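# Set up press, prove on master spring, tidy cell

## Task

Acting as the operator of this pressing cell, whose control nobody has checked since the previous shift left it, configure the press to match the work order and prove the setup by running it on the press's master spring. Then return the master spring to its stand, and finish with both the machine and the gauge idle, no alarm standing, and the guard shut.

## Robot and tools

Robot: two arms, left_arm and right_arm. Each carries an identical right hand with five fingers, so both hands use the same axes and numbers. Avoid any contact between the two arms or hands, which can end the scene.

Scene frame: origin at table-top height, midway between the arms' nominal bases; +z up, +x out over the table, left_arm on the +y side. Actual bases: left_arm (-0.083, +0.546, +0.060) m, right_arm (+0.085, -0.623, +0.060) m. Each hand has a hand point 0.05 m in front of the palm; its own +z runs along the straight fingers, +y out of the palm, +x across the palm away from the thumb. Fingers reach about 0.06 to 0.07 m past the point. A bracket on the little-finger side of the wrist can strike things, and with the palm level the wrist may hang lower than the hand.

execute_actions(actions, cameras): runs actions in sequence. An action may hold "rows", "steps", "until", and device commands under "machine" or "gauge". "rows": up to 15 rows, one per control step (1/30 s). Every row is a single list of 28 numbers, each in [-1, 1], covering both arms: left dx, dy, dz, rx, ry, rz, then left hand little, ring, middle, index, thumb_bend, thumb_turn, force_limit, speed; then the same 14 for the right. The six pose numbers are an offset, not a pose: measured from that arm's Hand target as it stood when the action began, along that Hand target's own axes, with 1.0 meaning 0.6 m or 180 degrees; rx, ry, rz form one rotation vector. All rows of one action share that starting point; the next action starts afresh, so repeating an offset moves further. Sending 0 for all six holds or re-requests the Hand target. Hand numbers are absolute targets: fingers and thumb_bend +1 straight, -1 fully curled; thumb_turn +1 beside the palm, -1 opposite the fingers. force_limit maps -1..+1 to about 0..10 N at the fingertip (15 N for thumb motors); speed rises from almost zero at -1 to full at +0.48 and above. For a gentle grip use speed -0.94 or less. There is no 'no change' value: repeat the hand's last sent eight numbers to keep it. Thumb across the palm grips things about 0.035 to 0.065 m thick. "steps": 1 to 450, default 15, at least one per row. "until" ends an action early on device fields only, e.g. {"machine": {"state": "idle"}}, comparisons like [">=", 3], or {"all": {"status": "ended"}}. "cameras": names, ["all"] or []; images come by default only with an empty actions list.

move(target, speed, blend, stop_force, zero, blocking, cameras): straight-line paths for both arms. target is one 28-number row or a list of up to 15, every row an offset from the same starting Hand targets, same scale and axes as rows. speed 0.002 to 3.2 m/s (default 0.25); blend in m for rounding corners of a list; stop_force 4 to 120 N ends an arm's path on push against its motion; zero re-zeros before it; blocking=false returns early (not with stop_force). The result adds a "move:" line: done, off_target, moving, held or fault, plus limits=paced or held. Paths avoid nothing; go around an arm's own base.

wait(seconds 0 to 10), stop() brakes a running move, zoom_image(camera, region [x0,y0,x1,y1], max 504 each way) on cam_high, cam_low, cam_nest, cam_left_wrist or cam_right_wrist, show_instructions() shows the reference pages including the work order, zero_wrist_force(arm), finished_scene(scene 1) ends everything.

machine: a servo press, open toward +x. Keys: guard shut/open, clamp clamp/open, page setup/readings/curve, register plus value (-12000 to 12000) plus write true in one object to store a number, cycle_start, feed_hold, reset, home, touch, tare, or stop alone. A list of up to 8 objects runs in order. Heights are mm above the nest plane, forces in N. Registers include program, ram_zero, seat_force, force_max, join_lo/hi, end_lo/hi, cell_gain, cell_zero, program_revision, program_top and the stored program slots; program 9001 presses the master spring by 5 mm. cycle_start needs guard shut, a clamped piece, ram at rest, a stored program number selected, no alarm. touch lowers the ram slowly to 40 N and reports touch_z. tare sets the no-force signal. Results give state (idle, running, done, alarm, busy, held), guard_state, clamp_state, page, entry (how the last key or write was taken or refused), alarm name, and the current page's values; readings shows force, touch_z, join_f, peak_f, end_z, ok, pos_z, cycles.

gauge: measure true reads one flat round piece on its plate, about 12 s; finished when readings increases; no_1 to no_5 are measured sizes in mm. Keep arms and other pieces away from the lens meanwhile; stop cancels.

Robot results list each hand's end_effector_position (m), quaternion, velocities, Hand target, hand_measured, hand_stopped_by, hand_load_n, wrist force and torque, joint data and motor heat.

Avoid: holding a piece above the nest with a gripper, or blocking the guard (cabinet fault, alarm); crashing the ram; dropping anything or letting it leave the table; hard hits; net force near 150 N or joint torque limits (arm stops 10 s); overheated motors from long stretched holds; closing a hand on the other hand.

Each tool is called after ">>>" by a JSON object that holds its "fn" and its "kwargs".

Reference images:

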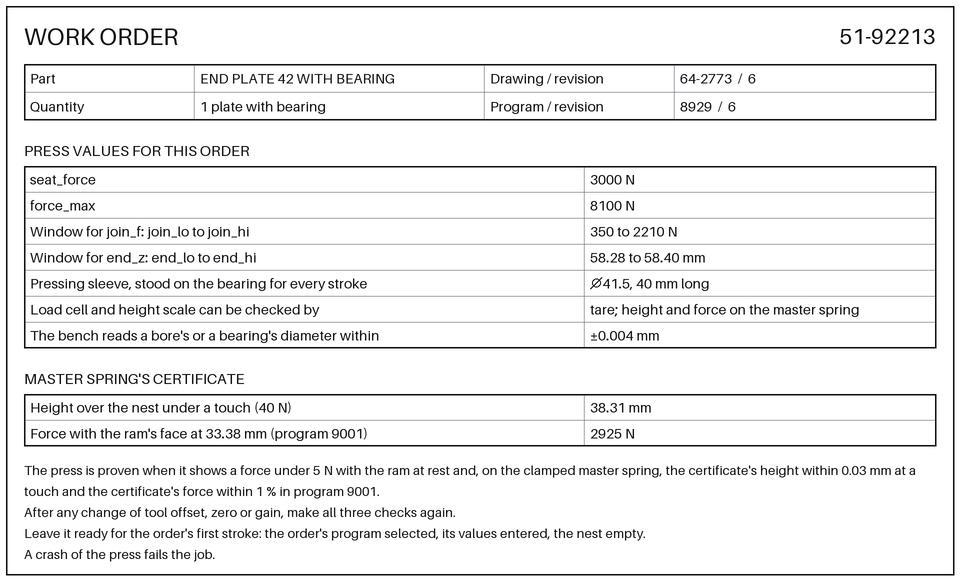

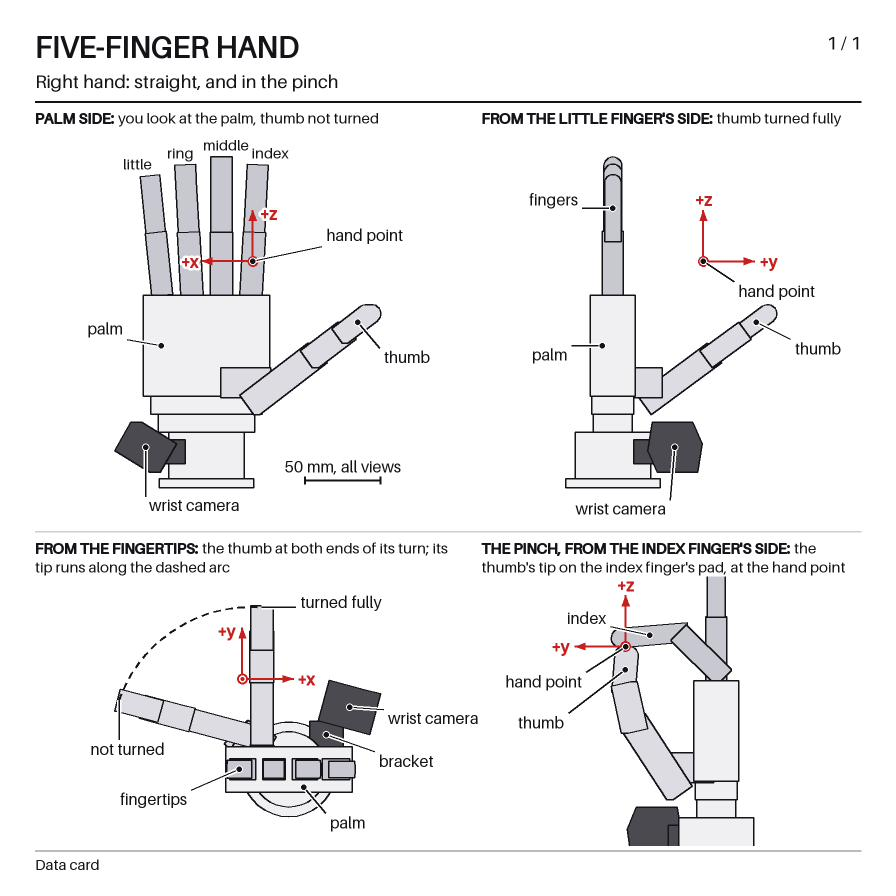

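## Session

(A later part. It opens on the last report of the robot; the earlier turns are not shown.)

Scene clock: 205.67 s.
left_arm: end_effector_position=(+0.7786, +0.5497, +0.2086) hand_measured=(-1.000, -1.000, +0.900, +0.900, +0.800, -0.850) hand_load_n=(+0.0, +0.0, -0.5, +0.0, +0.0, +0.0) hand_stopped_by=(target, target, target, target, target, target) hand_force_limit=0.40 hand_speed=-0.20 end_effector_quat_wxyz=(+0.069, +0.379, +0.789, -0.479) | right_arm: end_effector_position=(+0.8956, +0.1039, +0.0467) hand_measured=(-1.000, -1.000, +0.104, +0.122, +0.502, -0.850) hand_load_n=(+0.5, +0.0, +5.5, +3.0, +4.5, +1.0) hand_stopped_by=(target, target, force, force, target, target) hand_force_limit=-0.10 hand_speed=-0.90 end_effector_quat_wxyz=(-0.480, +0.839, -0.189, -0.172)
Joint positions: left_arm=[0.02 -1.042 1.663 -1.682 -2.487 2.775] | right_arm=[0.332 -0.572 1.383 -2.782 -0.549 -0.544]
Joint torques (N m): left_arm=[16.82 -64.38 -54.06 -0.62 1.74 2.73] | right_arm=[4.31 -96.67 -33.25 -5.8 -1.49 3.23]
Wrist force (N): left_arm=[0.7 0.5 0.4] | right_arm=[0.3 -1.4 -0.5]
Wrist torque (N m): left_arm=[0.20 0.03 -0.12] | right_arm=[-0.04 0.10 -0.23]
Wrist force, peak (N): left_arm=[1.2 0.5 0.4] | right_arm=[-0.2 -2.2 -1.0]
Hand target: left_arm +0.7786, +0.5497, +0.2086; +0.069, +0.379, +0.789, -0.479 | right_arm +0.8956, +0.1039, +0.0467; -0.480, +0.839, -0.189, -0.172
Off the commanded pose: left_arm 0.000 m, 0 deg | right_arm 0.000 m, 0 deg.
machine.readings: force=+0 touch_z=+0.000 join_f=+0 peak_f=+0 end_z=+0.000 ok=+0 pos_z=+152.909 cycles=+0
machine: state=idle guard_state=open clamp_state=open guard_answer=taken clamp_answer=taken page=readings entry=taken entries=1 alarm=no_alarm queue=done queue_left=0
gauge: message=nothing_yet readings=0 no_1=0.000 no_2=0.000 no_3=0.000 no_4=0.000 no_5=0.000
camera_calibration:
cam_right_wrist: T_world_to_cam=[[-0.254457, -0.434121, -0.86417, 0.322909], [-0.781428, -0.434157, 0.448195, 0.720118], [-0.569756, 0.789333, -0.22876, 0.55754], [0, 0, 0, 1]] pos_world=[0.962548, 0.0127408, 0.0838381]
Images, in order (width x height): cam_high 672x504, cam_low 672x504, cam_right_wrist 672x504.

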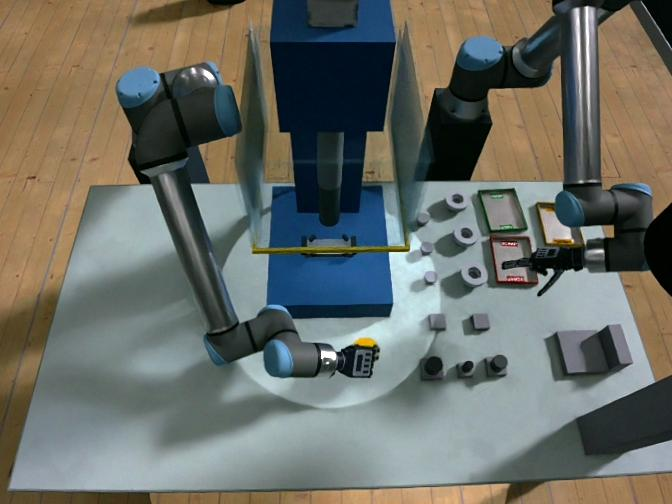

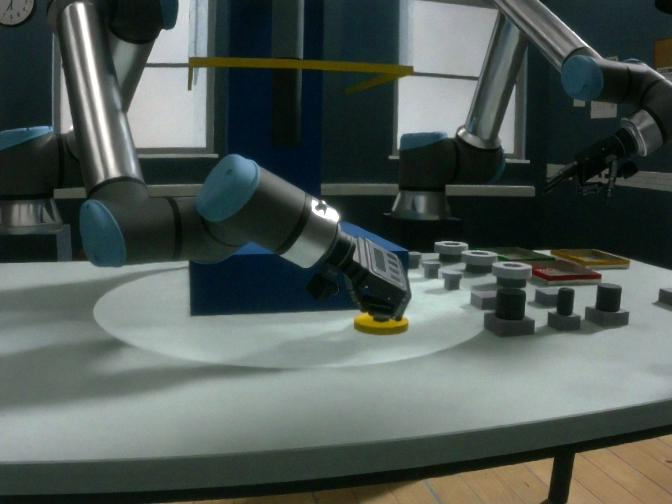

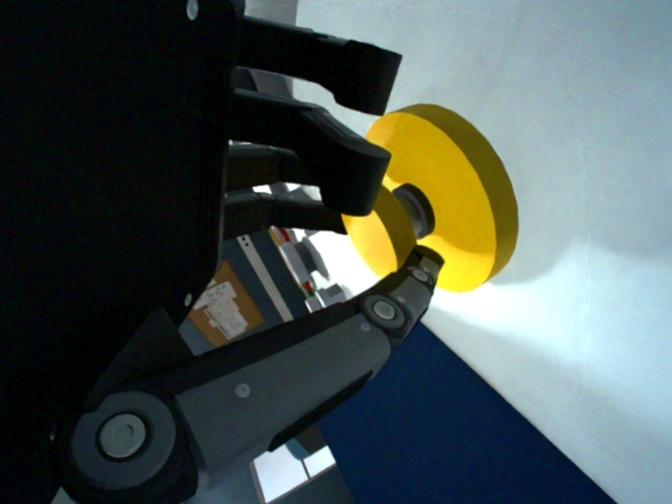

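>>> {"fn": "execute_actions", "kwargs": {"actions": [{"rows": [[0,0,0,0,0,0,-1,-1,0.9,0.9,0.8,-0.85,0.4,-0.2,0,0,0,0,0,0,-1,-1,-0.15,-0.15,0.5,-0.85,0.5,-0.9]], "steps": 45}]}}

>>> {"fn": "move", "kwargs": {"target": [0,0,0,0,0,0,-1,-1,0.9,0.9,0.8,-0.85,0.4,-0.2,-0.0394,-0.0617,-0.04,0,0,0,-1,-1,-0.15,-0.15,0.5,-0.85,0.5,-0.9], "speed": 0.05, "cameras": ["cam_high", "cam_low", "cam_right_wrist"]}}

>>> {"fn": "zoom_image", "kwargs": {"camera": "cam_low", "region": [330, 220, 450, 340]}}

Scene clock: 207.53 s.
left_arm: end_effector_position=(+0.7786, +0.5497, +0.2086) hand_measured=(-1.000, -1.000, +0.900, +0.900, +0.800, -0.850) hand_load_n=(+0.0, -0.5, +0.0, +0.0, +0.0, +0.0) hand_stopped_by=(target, target, target, target, target, target) hand_force_limit=0.40 hand_speed=-0.20 end_effector_quat_wxyz=(+0.069, +0.379, +0.789, -0.479) | right_arm: end_effector_position=(+0.8956, +0.1039, +0.0467) hand_measured=(-1.000, -1.000, +0.086, +0.106, +0.502, -0.850) hand_load_n=(+0.0, +0.0, +7.5, +6.5, +9.5, +3.0) hand_stopped_by=(target, target, force, force, target, target) hand_force_limit=0.50 hand_speed=-0.90 end_effector_quat_wxyz=(-0.480, +0.839, -0.189, -0.172)
Joint positions: left_arm=[0.02 -1.042 1.663 -1.682 -2.487 2.775] | right_arm=[0.332 -0.572 1.383 -2.782 -0.549 -0.544]
Joint torques (N m): left_arm=[18.25 -65.39 -54.11 -0.76 1.62 2.72] | right_arm=[-8.51 -99.62 -31.24 -5.28 -0.65 2.97]
Wrist force (N): left_arm=[0.5 0.3 -0.5] | right_arm=[-0.2 -1.0 -2.0]
Wrist torque (N m): left_arm=[0.22 0.08 -0.14] | right_arm=[-0.11 0.24 -0.23]
Wrist force, peak (N): left_arm=[1.0 0.3 0.5] | right_arm=[-0.1 -1.4 -2.5]
Hand target: left_arm +0.7786, +0.5497, +0.2086; +0.069, +0.379, +0.789, -0.479 | right_arm +0.8956, +0.1039, +0.0467; -0.480, +0.839, -0.189, -0.172
Off the commanded pose: left_arm 0.000 m, 0 deg | right_arm 0.000 m, 0 deg.
machine.readings: force=+0 touch_z=+0.000 join_f=+0 peak_f=+0 end_z=+0.000 ok=+0 pos_z=+152.909 cycles=+0
machine: state=idle guard_state=open clamp_state=open guard_answer=taken clamp_answer=taken page=readings entry=taken entries=1 alarm=no_alarm queue=done queue_left=0
gauge: message=nothing_yet readings=0 no_1=0.000 no_2=0.000 no_3=0.000 no_4=0.000 no_5=0.000

Scene clock: 208.90 s.
left_arm: end_effector_position=(+0.7786, +0.5497, +0.2086) hand_measured=(-1.000, -1.000, +0.900, +0.900, +0.800, -0.850) hand_load_n=(+0.5, +0.0, +0.0, +0.0, +0.0, +0.0) hand_stopped_by=(target, target, target, target, target, target) hand_force_limit=0.40 hand_speed=-0.20 end_effector_quat_wxyz=(+0.069, +0.379, +0.789, -0.479) | right_arm: end_effector_position=(+0.8955, +0.1039, +0.0965) hand_measured=(-1.000, -1.000, +0.086, +0.106, +0.502, -0.850) hand_load_n=(+0.0, +0.0, +7.0, +5.5, +11.0, -0.5) hand_stopped_by=(target, target, force, force, target, target) hand_force_limit=0.50 hand_speed=-0.90 end_effector_quat_wxyz=(-0.480, +0.839, -0.190, -0.172)
Joint positions: left_arm=[0.02 -1.042 1.663 -1.682 -2.487 2.775] | right_arm=[0.332 -0.631 1.392 -2.732 -0.549 -0.544]
Joint torques (N m): left_arm=[17.3 -66.37 -53.61 -0.49 1.62 2.8] | right_arm=[14.18 -133.33 -27.46 -1.49 -1.36 -0.68]
Wrist force (N): left_arm=[0.6 0.3 0.6] | right_arm=[2.3 3.6 1.4]
Wrist torque (N m): left_arm=[0.16 0.03 -0.13] | right_arm=[0.04 0.11 -0.19]
Wrist force, peak (N): left_arm=[1.0 0.4 0.5] | right_arm=[2.5 4.5 1.6]
Hand target: left_arm +0.7786, +0.5497, +0.2086; +0.069, +0.379, +0.789, -0.479 | right_arm +0.8955, +0.1039, +0.0968; -0.480, +0.839, -0.189, -0.172
Off the commanded pose: left_arm 0.000 m, 0 deg | right_arm 0.000 m, 0 deg.
machine.readings: force=+0 touch_z=+0.000 join_f=+0 peak_f=+0 end_z=+0.000 ok=+0 pos_z=+152.909 cycles=+0
machine: state=idle guard_state=open clamp_state=open guard_answer=taken clamp_answer=taken page=readings entry=taken entries=1 alarm=no_alarm queue=done queue_left=0
gauge: message=nothing_yet readings=0 no_1=0.000 no_2=0.000 no_3=0.000 no_4=0.000 no_5=0.000
move: done
camera_calibration:
cam_right_wrist: T_world_to_cam=[[-0.254572, -0.434159, -0.864118, 0.36598], [-0.78144, -0.434038, 0.448289, 0.697674], [-0.569689, 0.789378, -0.228775, 0.56889], [0, 0, 0, 1]] pos_world=[0.962449, 0.012641, 0.133638]
Images, in order (width x height): cam_high 672x504, cam_low 672x504, cam_right_wrist 672x504.

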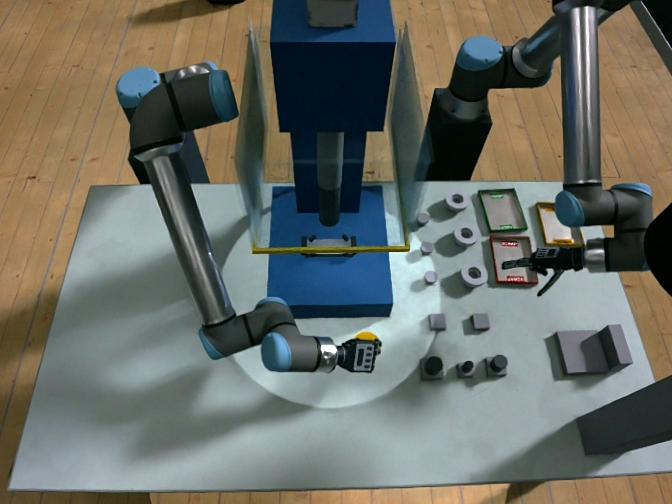

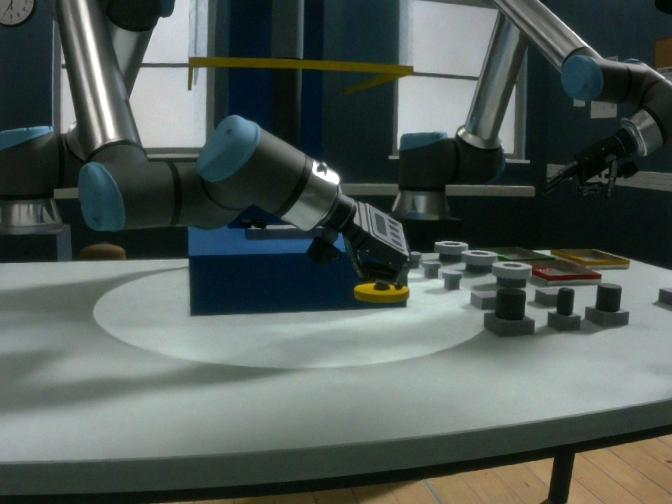

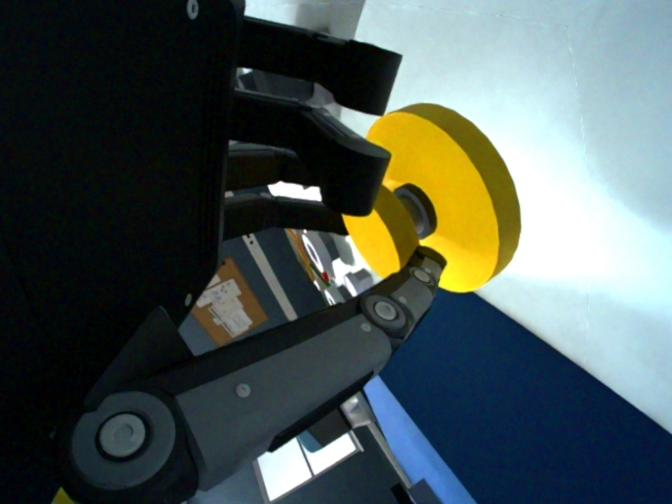

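Scaled by 4.200.

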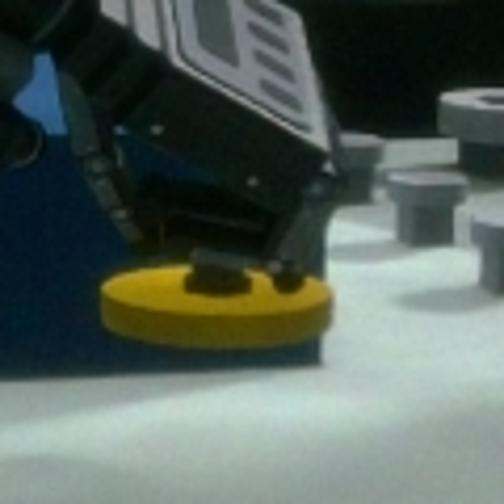

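>>> {"fn": "move", "kwargs": {"target": [[0,0,0,0,0,0,-1,-1,0.9,0.9,0.8,-0.85,0.4,-0.2,-0.0689,-0.1086,-0.0705,0,0,0,-1,-1,-0.15,-0.15,0.5,-0.85,0.5,-0.9],[0,0,0,0,0,0,-1,-1,0.9,0.9,0.8,-0.85,0.4,-0.2,-0.0304,-0.0115,-0.2681,0.0575,0.0905,0.0587,-1,-1,-0.15,-0.15,0.5,-0.85,0.5,-0.9],[0,0,0,0,0,0,-1,-1,0.9,0.9,0.8,-0.85,0.4,-0.2,-0.2479,0.1092,-0.2416,0.0575,0.0905,0.0587,-1,-1,-0.15,-0.15,0.5,-0.85,0.5,-0.9],[0,0,0,0,0,0,-1,-1,0.9,0.9,0.8,-0.85,0.4,-0.2,-0.3834,0.166,-0.1967,0.0575,0.0905,0.0587,-1,-1,-0.15,-0.15,0.5,-0.85,0.5,-0.9]], "speed": 0.12, "blend": [0.02,0.02,0.02,0], "cameras": ["cam_high", "cam_low", "cam_nest", "cam_right_wrist"]}}

Scene clock: 214.23 s.
left_arm: end_effector_position=(+0.7786, +0.5497, +0.2086) hand_measured=(-1.000, -1.000, +0.900, +0.900, +0.800, -0.850) hand_load_n=(+0.0, +0.0, +0.0, +0.0, +0.0, -0.5) hand_stopped_by=(target, target, target, target, target, target) hand_force_limit=0.40 hand_speed=-0.20 end_effector_quat_wxyz=(+0.069, +0.379, +0.789, -0.479) | right_arm: end_effector_position=(+0.6601, -0.0102, +0.1879) hand_measured=(-1.000, -1.000, +0.086, +0.106, +0.502, -0.850) hand_load_n=(+0.0, +0.0, +7.0, +5.0, +11.0, -0.5) hand_stopped_by=(target, target, force, force, target, target) hand_force_limit=0.50 hand_speed=-0.90 end_effector_quat_wxyz=(-0.504, +0.788, -0.346, -0.077)
Joint positions: left_arm=[0.02 -1.042 1.663 -1.682 -2.487 2.775] | right_arm=[0.316 -1.024 2.104 -3.453 -0.763 -0.044]
Joint torques (N m): left_arm=[16.93 -66.78 -53.66 -0.82 1.72 2.57] | right_arm=[15.99 -93 -16.23 -7.23 -2.24 3.88]
Wrist force (N): left_arm=[0.5 0.4 0.5] | right_arm=[2.4 3.5 1.7]
Wrist torque (N m): left_arm=[0.18 0.04 -0.14] | right_arm=[-0.02 0.14 -0.23]
Wrist force, peak (N): left_arm=[0.9 0.9 0.5] | right_arm=[2.7 5.1 2.3]
Hand target: left_arm +0.7786, +0.5497, +0.2086; +0.069, +0.379, +0.789, -0.479 | right_arm +0.6600, -0.0102, +0.1879; -0.504, +0.788, -0.346, -0.077
Off the commanded pose: left_arm 0.000 m, 0 deg | right_arm 0.000 m, 0 deg.
machine.readings: force=+0 touch_z=+0.000 join_f=+0 peak_f=+0 end_z=+0.000 ok=+0 pos_z=+152.909 cycles=+0
machine: state=idle guard_state=open clamp_state=open guard_answer=taken clamp_answer=taken page=readings entry=taken entries=1 alarm=no_alarm queue=done queue_left=0
gauge: message=nothing_yet readings=0 no_1=0.000 no_2=0.000 no_3=0.000 no_4=0.000 no_5=0.000
move: done
camera_calibration:
cam_right_wrist: T_world_to_cam=[[-0.398568, -0.307112, -0.864191, 0.431817], [-0.887164, -0.109831, 0.448194, 0.496414], [-0.23256, 0.945315, -0.228683, 0.324709], [0, 0, 0, 1]] pos_world=[0.688023, -0.119815, 0.224938]
Images, in order (width x height): cam_high 672x504, cam_low 672x504, cam_nest 672x504, cam_right_wrist 672x504.

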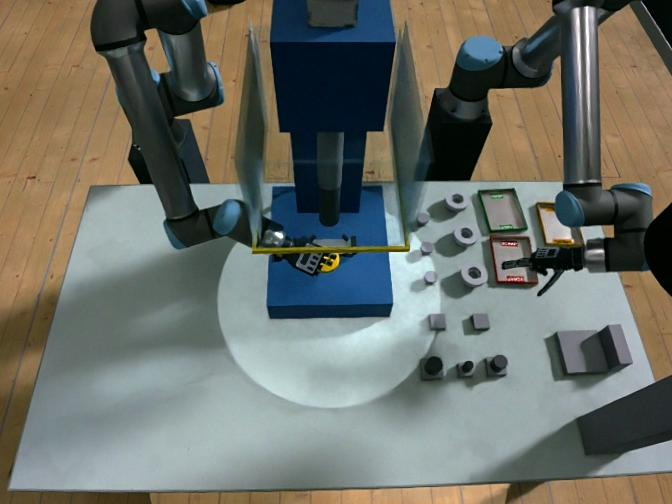

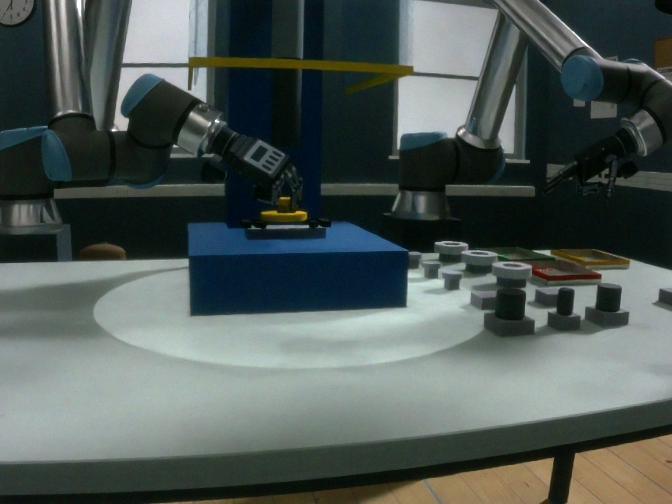

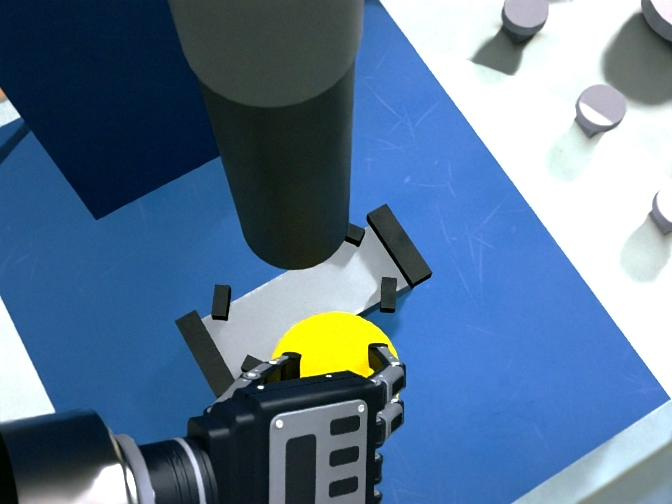

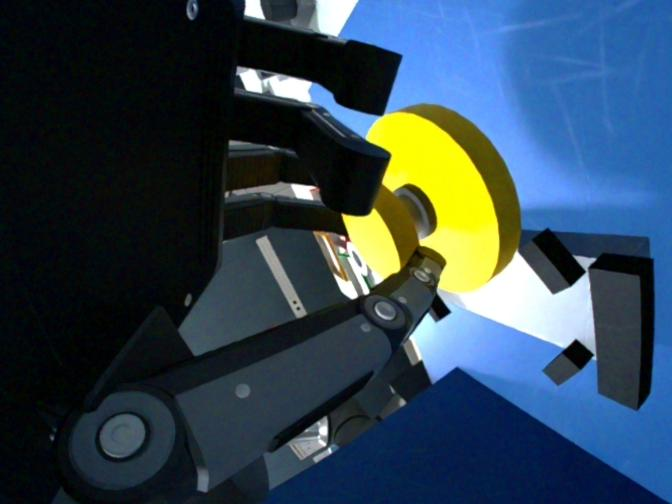

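>>> {"fn": "execute_actions", "kwargs": {"actions": [], "cameras": ["cam_high","cam_low","cam_nest"]}}

Scene clock: 215.43 s.
left_arm: end_effector_position=(+0.7786, +0.5497, +0.2086) hand_measured=(-1.000, -1.000, +0.900, +0.900, +0.800, -0.850) hand_load_n=(+0.0, +0.0, +0.0, +0.0, +0.0, +0.0) hand_stopped_by=(target, target, target, target, target, target) hand_force_limit=0.40 hand_speed=-0.20 end_effector_quat_wxyz=(+0.069, +0.379, +0.789, -0.479) | right_arm: end_effector_position=(+0.6600, -0.0102, +0.1879) hand_measured=(-1.000, -1.000, +0.086, +0.106, +0.502, -0.850) hand_load_n=(+0.0, +0.0, +7.5, +5.0, +11.0, -0.5) hand_stopped_by=(target, target, force, force, target, target) hand_force_limit=0.50 hand_speed=-0.90 end_effector_quat_wxyz=(-0.504, +0.788, -0.346, -0.077)
Joint positions: left_arm=[0.02 -1.042 1.663 -1.682 -2.487 2.775] | right_arm=[0.316 -1.024 2.105 -3.454 -0.763 -0.044]
Joint velocities: within noise
Joint torques (N m): left_arm=[18.59 -64.39 -54.01 -0.84 1.54 2.83] | right_arm=[15.24 -92.5 -16.93 -7.34 -2.26 3.63]
Motor temperatures (°C): left_arm=[35 32 30 38 40 35] | right_arm=[40 39 35 32 41 40]
Wrist force (N): left_arm=[0.8 0.4 -0.2] | right_arm=[2.1 3.7 1.5]
Wrist torque (N m): left_arm=[0.22 0.04 -0.12] | right_arm=[0.03 0.19 -0.26]
Wrist force, peak (N): left_arm=[0.9 0.9 0.4] | right_arm=[2.4 3.9 1.5]
Hand target: left_arm +0.7786, +0.5497, +0.2086; +0.069, +0.379, +0.789, -0.479 | right_arm +0.6600, -0.0102, +0.1879; -0.504, +0.788, -0.346, -0.077
Off the commanded pose: left_arm 0.000 m, 0 deg | right_arm 0.000 m, 0 deg.
machine.readings: force=+0 touch_z=+0.000 join_f=+0 peak_f=+0 end_z=+0.000 ok=+0 pos_z=+152.909 cycles=+0
machine: state=idle guard_state=open clamp_state=open guard_answer=taken clamp_answer=taken page=readings entry=taken entries=1 alarm=no_alarm queue=done queue_left=0
gauge: message=nothing_yet readings=0 no_1=0.000 no_2=0.000 no_3=0.000 no_4=0.000 no_5=0.000
Images, in order (width x height): cam_high 672x504, cam_low 672x504, cam_nest 672x504.

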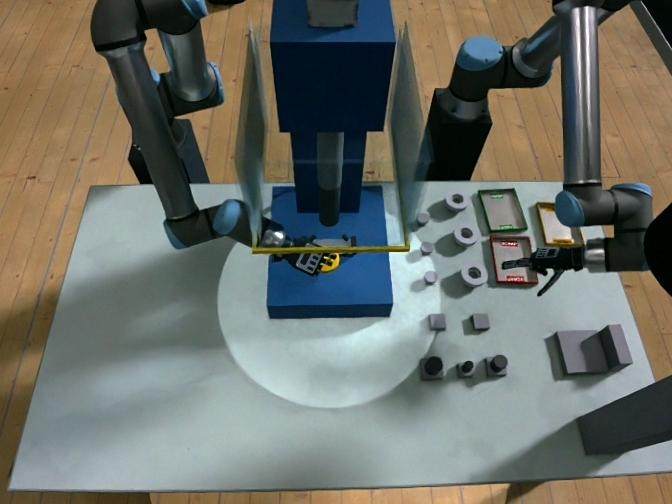

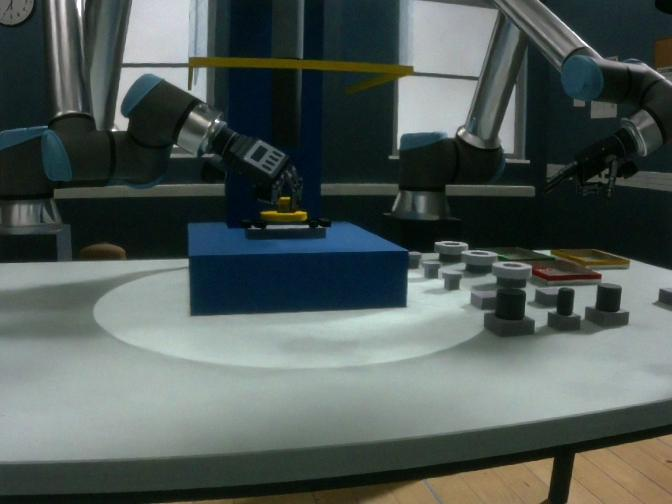

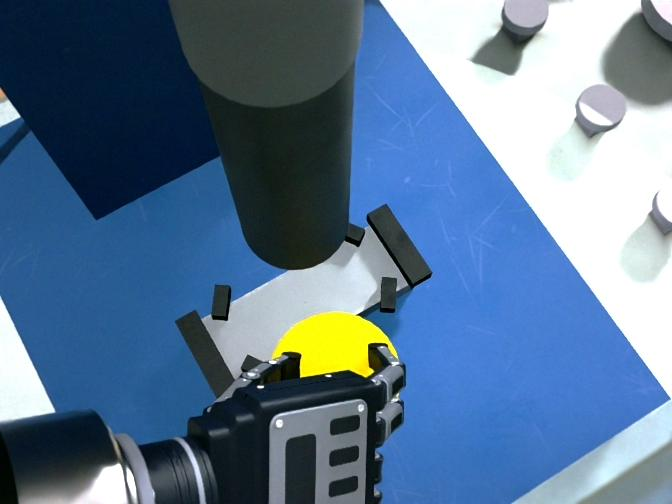

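>>> {"fn": "move", "kwargs": {"target": [0,0,0,0,0,0,-1,-1,0.9,0.9,0.8,-0.85,0.4,-0.2,-0.0795,0.0598,-0.0143,0,0,0,-1,-1,-0.15,-0.15,0.5,-0.85,0.5,-0.9], "speed": 0.08, "cameras": ["cam_nest","cam_low"]}}

Scene clock: 217.07 s.
left_arm: end_effector_position=(+0.7786, +0.5497, +0.2086) hand_measured=(-1.000, -1.000, +0.900, +0.900, +0.800, -0.850) hand_load_n=(+0.0, +0.0, +0.0, +0.0, +0.0, +0.0) hand_stopped_by=(target, target, target, target, target, target) hand_force_limit=0.40 hand_speed=-0.20 end_effector_quat_wxyz=(+0.069, +0.379, +0.789, -0.479) | right_arm: end_effector_position=(+0.6002, -0.0042, +0.1878) hand_measured=(-1.000, -1.000, +0.086, +0.106, +0.502, -0.850) hand_load_n=(+0.0, +0.0, +7.0, +5.5, +11.0, -0.5) hand_stopped_by=(target, target, force, force, target, target) hand_force_limit=0.50 hand_speed=-0.90 end_effector_quat_wxyz=(-0.504, +0.788, -0.346, -0.077)
Joint positions: left_arm=[0.02 -1.042 1.663 -1.682 -2.487 2.775] | right_arm=[0.357 -1.059 2.19 -3.533 -0.793 -0.004]
Joint torques (N m): left_arm=[16.93 -65.43 -53.5 -0.76 1.55 2.5] | right_arm=[16.13 -89 -15.17 -7.48 -2.31 3.78]
Wrist force (N): left_arm=[0.4 0.7 0.7] | right_arm=[2.2 3.5 1.8]
Wrist torque (N m): left_arm=[0.22 0.07 -0.14] | right_arm=[-0.04 0.12 -0.29]
Wrist force, peak (N): left_arm=[0.6 0.9 0.5] | right_arm=[2.4 4.0 1.7]
Hand target: left_arm +0.7786, +0.5497, +0.2086; +0.069, +0.379, +0.789, -0.479 | right_arm +0.6000, -0.0042, +0.1878; -0.504, +0.788, -0.346, -0.077
Off the commanded pose: left_arm 0.000 m, 0 deg | right_arm 0.000 m, 0 deg.
machine.readings: force=+0 touch_z=+0.000 join_f=+0 peak_f=+0 end_z=+0.000 ok=+0 pos_z=+152.909 cycles=+0
machine: state=idle guard_state=open clamp_state=open guard_answer=taken clamp_answer=taken page=readings entry=taken entries=1 alarm=no_alarm queue=done queue_left=0
gauge: message=nothing_yet readings=0 no_1=0.000 no_2=0.000 no_3=0.000 no_4=0.000 no_5=0.000
move: done
Images, in order (width x height): cam_low 672x504, cam_nest 672x504.

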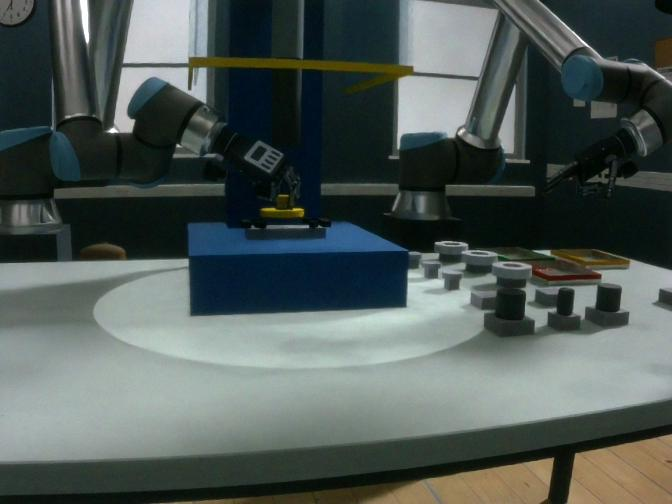

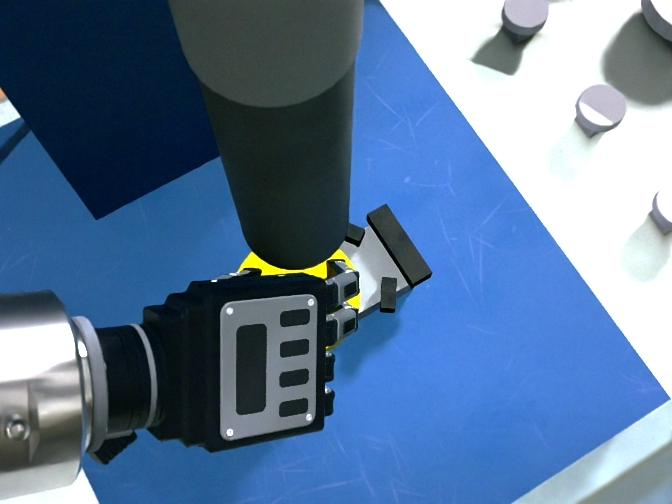

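>>> {"fn": "zoom_image", "kwargs": {"camera": "cam_nest", "region": [190, 190, 442, 380]}}

>>> {"fn": "zoom_image", "kwargs": {"camera": "cam_low", "region": [220, 160, 346, 255]}}

Scaled by 2.000.

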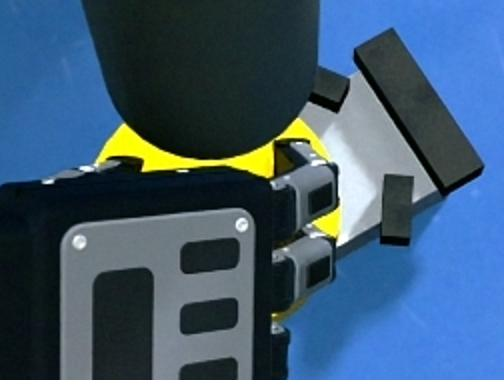

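Scaled by 4.000.

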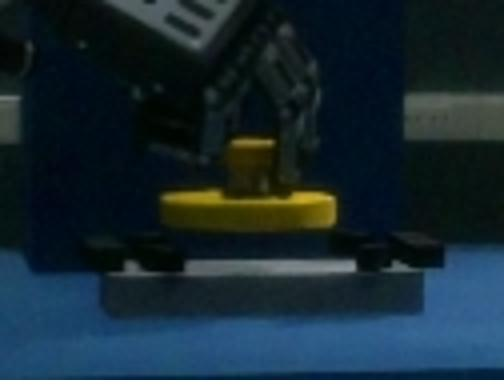

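>>> {"fn": "move", "kwargs": {"target": [0,0,0,0,0,0,-1,-1,0.9,0.9,0.8,-0.85,0.4,-0.2,-0.0039,-0.0021,0.0071,0,0,0,-1,-1,-0.15,-0.15,0.5,-0.85,0.5,-0.9], "speed": 0.03}}

>>> {"fn": "move", "kwargs": {"target": [0,0,0,0,0,0,-1,-1,0.9,0.9,0.8,-0.85,0.4,-0.2,0.0141,0.02223,0.01444,0,0,0,-1,-1,-0.15,-0.15,0.5,-0.85,0.5,-0.9], "speed": 0.03, "stop_force": 6, "cameras": ["cam_nest","cam_low"]}}

Scene clock: 219.13 s.
left_arm: end_effector_position=(+0.7786, +0.5497, +0.2086) hand_measured=(-1.000, -1.000, +0.900, +0.900, +0.800, -0.850) hand_load_n=(+0.0, +0.0, +0.0, +0.0, +0.0, +0.0) hand_stopped_by=(target, target, target, target, target, target) hand_force_limit=0.40 hand_speed=-0.20 end_effector_quat_wxyz=(+0.069, +0.379, +0.789, -0.479) | right_arm: end_effector_position=(+0.6000, +0.0006, +0.1878) hand_measured=(-1.000, -1.000, +0.086, +0.106, +0.502, -0.850) hand_load_n=(+0.0, +0.0, +7.5, +5.5, +11.0, -0.5) hand_stopped_by=(target, target, force, force, target, target) hand_force_limit=0.50 hand_speed=-0.90 end_effector_quat_wxyz=(-0.504, +0.788, -0.346, -0.077)
Joint positions: left_arm=[0.02 -1.042 1.663 -1.682 -2.487 2.775] | right_arm=[0.365 -1.055 2.184 -3.535 -0.798 0.003]
Joint torques (N m): left_arm=[15.99 -64.75 -54.34 -0.53 1.63 2.49] | right_arm=[17.9 -53.33 -29.51 -7.34 -1.73 3.33]
Wrist force (N): left_arm=[0.5 0.0 0.2] | right_arm=[2.2 3.6 1.7]
Wrist torque (N m): left_arm=[0.14 0.07 -0.15] | right_arm=[-0.01 0.13 -0.29]
Wrist force, peak (N): left_arm=[1.2 0.3 -0.3] | right_arm=[2.3 3.7 1.6]
Hand target: left_arm +0.7786, +0.5497, +0.2086; +0.069, +0.379, +0.789, -0.479 | right_arm +0.6000, +0.0008, +0.1878; -0.504, +0.788, -0.346, -0.077
Off the commanded pose: left_arm 0.000 m, 0 deg | right_arm 0.000 m, 0 deg.
machine.readings: force=+0 touch_z=+0.000 join_f=+0 peak_f=+0 end_z=+0.000 ok=+0 pos_z=+152.909 cycles=+0
machine: state=idle guard_state=open clamp_state=open guard_answer=taken clamp_answer=taken page=readings entry=taken entries=1 alarm=no_alarm queue=done queue_left=0
gauge: message=nothing_yet readings=0 no_1=0.000 no_2=0.000 no_3=0.000 no_4=0.000 no_5=0.000
move: done

Scene clock: 220.70 s.
left_arm: end_effector_position=(+0.7786, +0.5497, +0.2086) hand_measured=(-1.000, -1.000, +0.900, +0.900, +0.800, -0.850) hand_load_n=(+0.0, +0.0, +0.0, +0.0, +0.0, +0.0) hand_stopped_by=(target, target, target, target, target, target) hand_force_limit=0.40 hand_speed=-0.20 end_effector_quat_wxyz=(+0.069, +0.379, +0.789, -0.479) | right_arm: end_effector_position=(+0.6000, +0.0008, +0.1698) hand_measured=(-1.000, -1.000, +0.086, +0.106, +0.502, -0.850) hand_load_n=(+0.0, +0.5, +7.0, +5.5, +11.0, -0.5) hand_stopped_by=(target, target, force, force, target, target) hand_force_limit=0.50 hand_speed=-0.90 end_effector_quat_wxyz=(-0.504, +0.788, -0.346, -0.077)
Joint positions: left_arm=[0.02 -1.042 1.663 -1.682 -2.487 2.775] | right_arm=[0.365 -1.022 2.184 -3.568 -0.798 0.003]
Joint torques (N m): left_arm=[17.55 -65.65 -54.38 -0.65 1.49 2.5] | right_arm=[16.36 -55.43 -24.69 -7.3 -1.91 3.54]
Wrist force (N): left_arm=[0.8 0.4 0.2] | right_arm=[2.1 3.4 1.4]
Wrist torque (N m): left_arm=[0.20 0.02 -0.12] | right_arm=[-0.01 0.17 -0.29]
Wrist force, peak (N): left_arm=[1.0 0.8 -0.1] | right_arm=[2.2 4.2 1.9]
Hand target: left_arm +0.7786, +0.5497, +0.2086; +0.069, +0.379, +0.789, -0.479 | right_arm +0.6000, +0.0009, +0.1698; -0.504, +0.788, -0.346, -0.077
Off the commanded pose: left_arm 0.000 m, 0 deg | right_arm 0.000 m, 0 deg.
machine.readings: force=+0 touch_z=+0.000 join_f=+0 peak_f=+0 end_z=+0.000 ok=+0 pos_z=+152.909 cycles=+0
machine: state=idle guard_state=open clamp_state=open guard_answer=taken clamp_answer=taken page=readings entry=taken entries=1 alarm=no_alarm queue=done queue_left=0
gauge: message=nothing_yet readings=0 no_1=0.000 no_2=0.000 no_3=0.000 no_4=0.000 no_5=0.000
move: done
Images, in order (width x height): cam_low 672x504, cam_nest 672x504.

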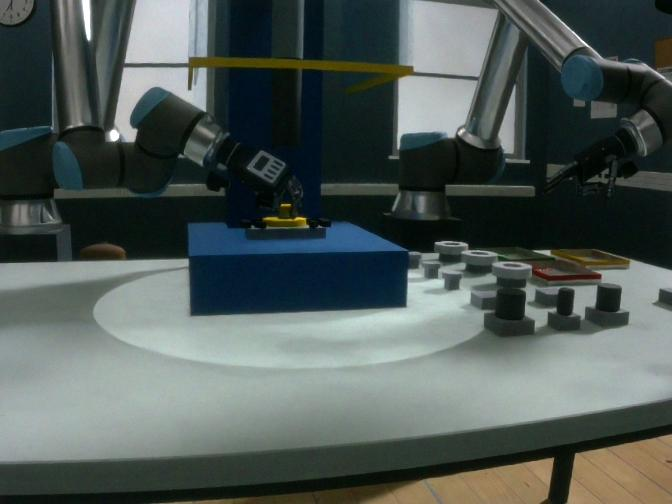

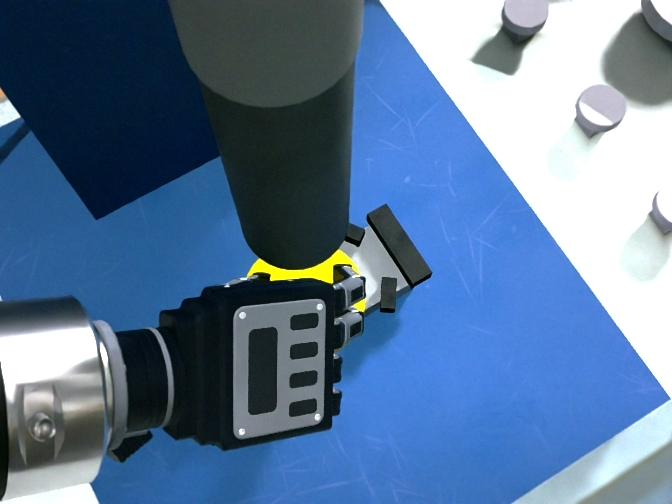

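>>> {"fn": "zoom_image", "kwargs": {"camera": "cam_nest", "region": [190, 190, 442, 380]}}

>>> {"fn": "zoom_image", "kwargs": {"camera": "cam_low", "region": [220, 160, 346, 255]}}

Scaled by 2.000.

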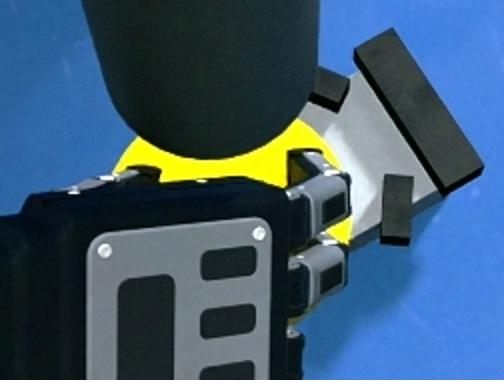

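Scaled by 4.000.

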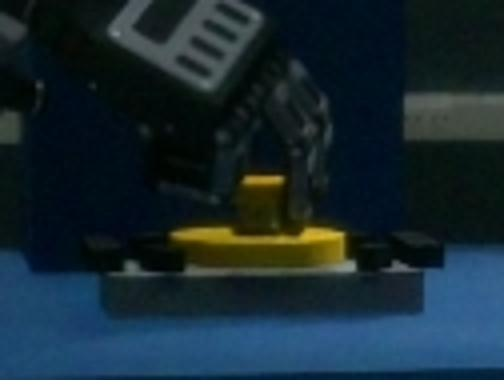

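>>> {"fn": "move", "kwargs": {"target": [0,0,0,0,0,0,-1,-1,0.9,0.9,0.8,-0.85,0.4,-0.2,0.0102,0.01606,0.01043,0,0,0,-1,-1,-0.15,-0.15,0.5,-0.85,0.5,-0.9], "speed": 0.01, "stop_force": 5, "cameras": ["cam_nest","cam_low"]}}

>>> {"fn": "zoom_image", "kwargs": {"camera": "cam_low", "region": [220, 160, 346, 255]}}

Scene clock: 222.83 s.
left_arm: end_effector_position=(+0.7786, +0.5497, +0.2086) hand_measured=(-1.000, -1.000, +0.900, +0.900, +0.800, -0.850) hand_load_n=(+0.0, +0.0, +0.0, +0.0, +0.0, +0.0) hand_stopped_by=(target, target, target, target, target, target) hand_force_limit=0.40 hand_speed=-0.20 end_effector_quat_wxyz=(+0.069, +0.379, +0.789, -0.479) | right_arm: end_effector_position=(+0.6000, +0.0009, +0.1661) hand_measured=(-1.000, -1.000, +0.086, +0.106, +0.502, -0.850) hand_load_n=(+0.0, +0.0, +7.5, +6.0, +10.0, +1.0) hand_stopped_by=(target, target, force, force, target, target) hand_force_limit=0.50 hand_speed=-0.90 end_effector_quat_wxyz=(-0.504, +0.788, -0.346, -0.077)
Joint positions: left_arm=[0.02 -1.042 1.663 -1.682 -2.487 2.775] | right_arm=[0.365 -1.015 2.184 -3.575 -0.798 0.003]
Joint torques (N m): left_arm=[18.04 -65.83 -53.77 -1.12 1.68 2.61] | right_arm=[15.79 -87.58 -11.99 -1.61 -1.31 2.7]
Wrist force (N): left_arm=[0.9 0.5 0.4] | right_arm=[1.2 1.9 0.3]
Wrist torque (N m): left_arm=[0.20 0.00 -0.11] | right_arm=[-0.05 0.19 -0.25]
Wrist force, peak (N): left_arm=[0.5 1.0 -0.2] | right_arm=[2.4 4.0 1.5]
Hand target: left_arm +0.7786, +0.5497, +0.2086; +0.069, +0.379, +0.789, -0.479 | right_arm +0.6000, +0.0009, +0.1661; -0.504, +0.788, -0.346, -0.077 (not the last commanded pose)
Off the commanded pose: left_arm 0.000 m, 0 deg | right_arm 0.009 m, 0 deg.
machine.readings: force=+0 touch_z=+0.000 join_f=+0 peak_f=+0 end_z=+0.000 ok=+0 pos_z=+152.909 cycles=+0
machine: state=idle guard_state=open clamp_state=open guard_answer=taken clamp_answer=taken page=readings entry=taken entries=1 alarm=no_alarm queue=done queue_left=0
gauge: message=nothing_yet readings=0 no_1=0.000 no_2=0.000 no_3=0.000 no_4=0.000 no_5=0.000
move: contact (right_arm)
Images, in order (width x height): cam_low 672x504, cam_nest 672x504.

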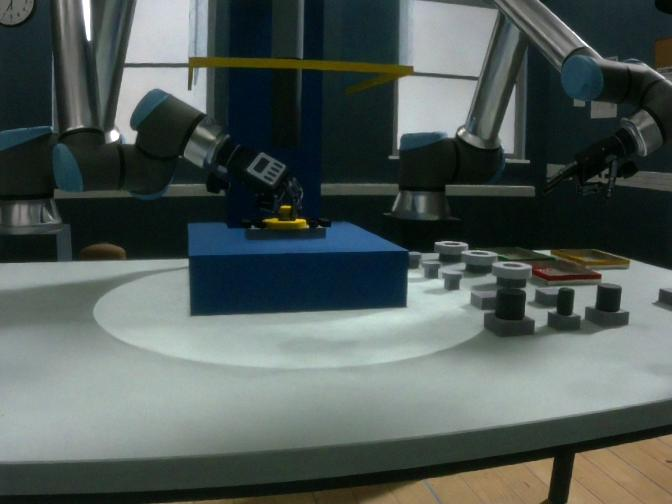

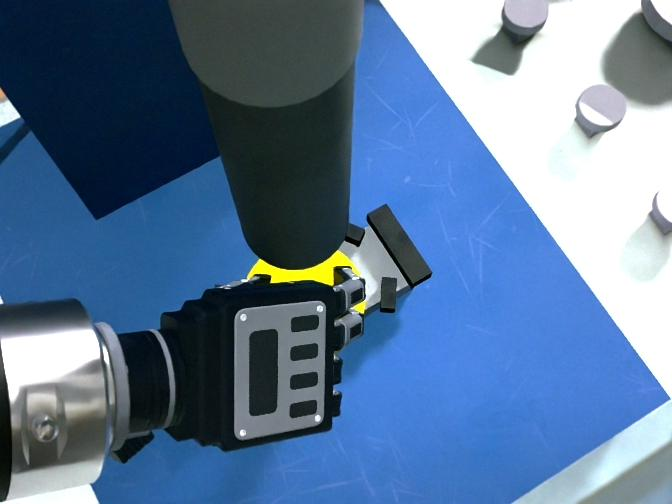

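Scaled by 4.000.

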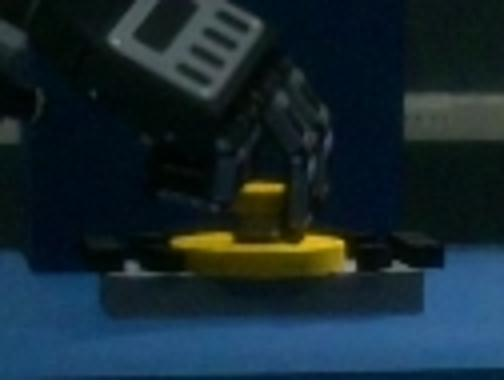

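>>> {"fn": "move", "kwargs": {"target": [0,0,0,0,0,0,-1,-1,0.9,0.9,0.8,-0.85,0.4,-0.2,0.0031,0.0049,0.0032,0,0,0,-1,-1,-0.15,-0.15,0.5,-0.85,0.5,-0.9], "speed": 0.005, "stop_force": 4}}

Scene clock: 224.23 s.
left_arm: end_effector_position=(+0.7786, +0.5497, +0.2086) hand_measured=(-1.000, -1.000, +0.900, +0.900, +0.800, -0.850) hand_load_n=(+0.0, +0.0, +0.0, +0.0, +0.0, +0.0) hand_stopped_by=(target, target, target, target, target, target) hand_force_limit=0.40 hand_speed=-0.20 end_effector_quat_wxyz=(+0.069, +0.379, +0.789, -0.479) | right_arm: end_effector_position=(+0.6000, +0.0009, +0.1658) hand_measured=(-1.000, -1.000, +0.086, +0.106, +0.502, -0.850) hand_load_n=(+0.0, +0.0, +8.0, +6.5, +9.0, +1.5) hand_stopped_by=(target, target, force, force, target, target) hand_force_limit=0.50 hand_speed=-0.90 end_effector_quat_wxyz=(-0.504, +0.788, -0.346, -0.077)
Joint positions: left_arm=[0.02 -1.042 1.663 -1.682 -2.487 2.775] | right_arm=[0.365 -1.015 2.184 -3.576 -0.798 0.003]
Joint torques (N m): left_arm=[18.04 -66.31 -54.08 -0.61 1.39 2.77] | right_arm=[16.67 -85.6 -12.81 -0.9 -1.43 2.9]
Wrist force (N): left_arm=[0.7 0.8 0.3] | right_arm=[0.5 -2.0 -1.6]
Wrist torque (N m): left_arm=[0.25 0.03 -0.12] | right_arm=[-0.15 0.21 -0.28]
Wrist force, peak (N): left_arm=[0.9 0.7 0.1] | right_arm=[-0.4 -4.9 -4.3]
Hand target: left_arm +0.7786, +0.5497, +0.2086; +0.069, +0.379, +0.789, -0.479 | right_arm +0.6000, +0.0009, +0.1658; -0.504, +0.788, -0.346, -0.077 (not the last commanded pose)
Off the commanded pose: left_arm 0.000 m, 0 deg | right_arm 0.004 m, 0 deg.
machine.readings: force=+0 touch_z=+0.000 join_f=+0 peak_f=+0 end_z=+0.000 ok=+0 pos_z=+152.909 cycles=+0
machine: state=idle guard_state=open clamp_state=open guard_answer=taken clamp_answer=taken page=readings entry=taken entries=1 alarm=no_alarm queue=done queue_left=0
gauge: message=nothing_yet readings=0 no_1=0.000 no_2=0.000 no_3=0.000 no_4=0.000 no_5=0.000
move: contact (right_arm)

>>> {"fn": "execute_actions", "kwargs": {"actions": [{"rows":[[0,0,0,0,0,0,-1,-1,0.9,0.9,0.8,-0.85,0.4,-0.2,0,0,0,0,0,0,-1,-1,0.3,0.3,0.52,-0.85,0.5,-0.8]],"steps":45},{"rows":[[0,0,0,0,0,0,-1,-1,0.9,0.9,0.8,-0.85,0.4,-0.2,0,0,0,0,0,0,-1,-1,0.8,0.8,0.6,-0.85,0.5,-0.3]],"steps":30}], "cameras": ["cam_nest","cam_low","cam_right_wrist"]}}

Scene clock: 227.03 s.
left_arm: end_effector_position=(+0.7786, +0.5497, +0.2086) hand_measured=(-1.000, -1.000, +0.900, +0.900, +0.800, -0.850) hand_load_n=(+0.0, +0.0, +0.0, +0.0, +0.0, -0.5) hand_stopped_by=(target, target, target, target, target, target) hand_force_limit=0.40 hand_speed=-0.20 end_effector_quat_wxyz=(+0.069, +0.379, +0.789, -0.479) | right_arm: end_effector_position=(+0.6000, +0.0009, +0.1658) hand_measured=(-1.000, -1.000, +0.800, +0.800, +0.600, -0.850) hand_load_n=(+0.0, +0.0, +0.0, -0.5, +0.0, +0.0) hand_stopped_by=(target, target, target, target, target, target) hand_force_limit=0.50 hand_speed=-0.30 end_effector_quat_wxyz=(-0.504, +0.788, -0.346, -0.077)
Joint positions: left_arm=[0.02 -1.042 1.663 -1.682 -2.487 2.775] | right_arm=[0.365 -1.015 2.184 -3.576 -0.798 0.003]
Joint torques (N m): left_arm=[16.38 -66.22 -53.6 -1.02 1.63 2.65] | right_arm=[15.8 -80.08 -14.65 -2.62 -1.63 2.71]
Wrist force (N): left_arm=[0.6 0.4 0.2] | right_arm=[-0.7 -0.7 -1.5]
Wrist torque (N m): left_arm=[0.20 0.05 -0.13] | right_arm=[0.04 0.18 -0.29]
Wrist force, peak (N): left_arm=[1.2 0.7 -0.1] | right_arm=[-0.4 -0.6 -4.3]
Hand target: left_arm +0.7786, +0.5497, +0.2086; +0.069, +0.379, +0.789, -0.479 | right_arm +0.6000, +0.0009, +0.1658; -0.504, +0.788, -0.346, -0.077
Off the commanded pose: left_arm 0.000 m, 0 deg | right_arm 0.000 m, 0 deg.
machine.readings: force=+0 touch_z=+0.000 join_f=+0 peak_f=+0 end_z=+0.000 ok=+0 pos_z=+152.909 cycles=+0
machine: state=idle guard_state=open clamp_state=open guard_answer=taken clamp_answer=taken page=readings entry=taken entries=1 alarm=no_alarm queue=done queue_left=0
gauge: message=nothing_yet readings=0 no_1=0.000 no_2=0.000 no_3=0.000 no_4=0.000 no_5=0.000
camera_calibration:
cam_right_wrist: T_world_to_cam=[[-0.3985, -0.307072, -0.864237, 0.39216], [-0.8872, -0.109847, 0.448118, 0.454112], [-0.232538, 0.945326, -0.22866, 0.295262], [0, 0, 0, 1]] pos_world=[0.627823, -0.108815, 0.202938]
Images, in order (width x height): cam_low 672x504, cam_nest 672x504, cam_right_wrist 672x504.

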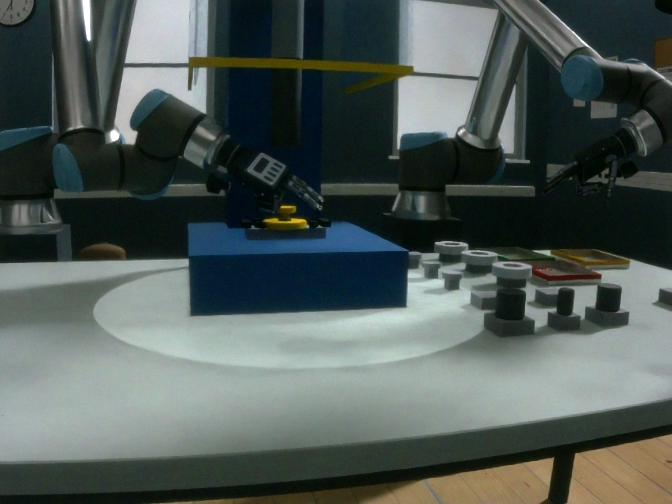

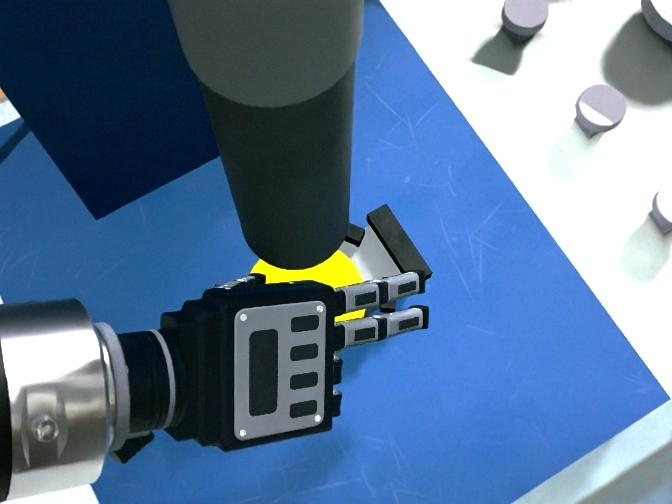

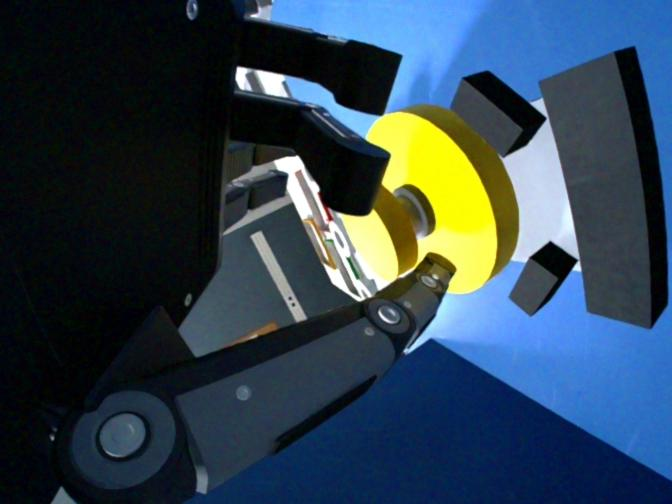

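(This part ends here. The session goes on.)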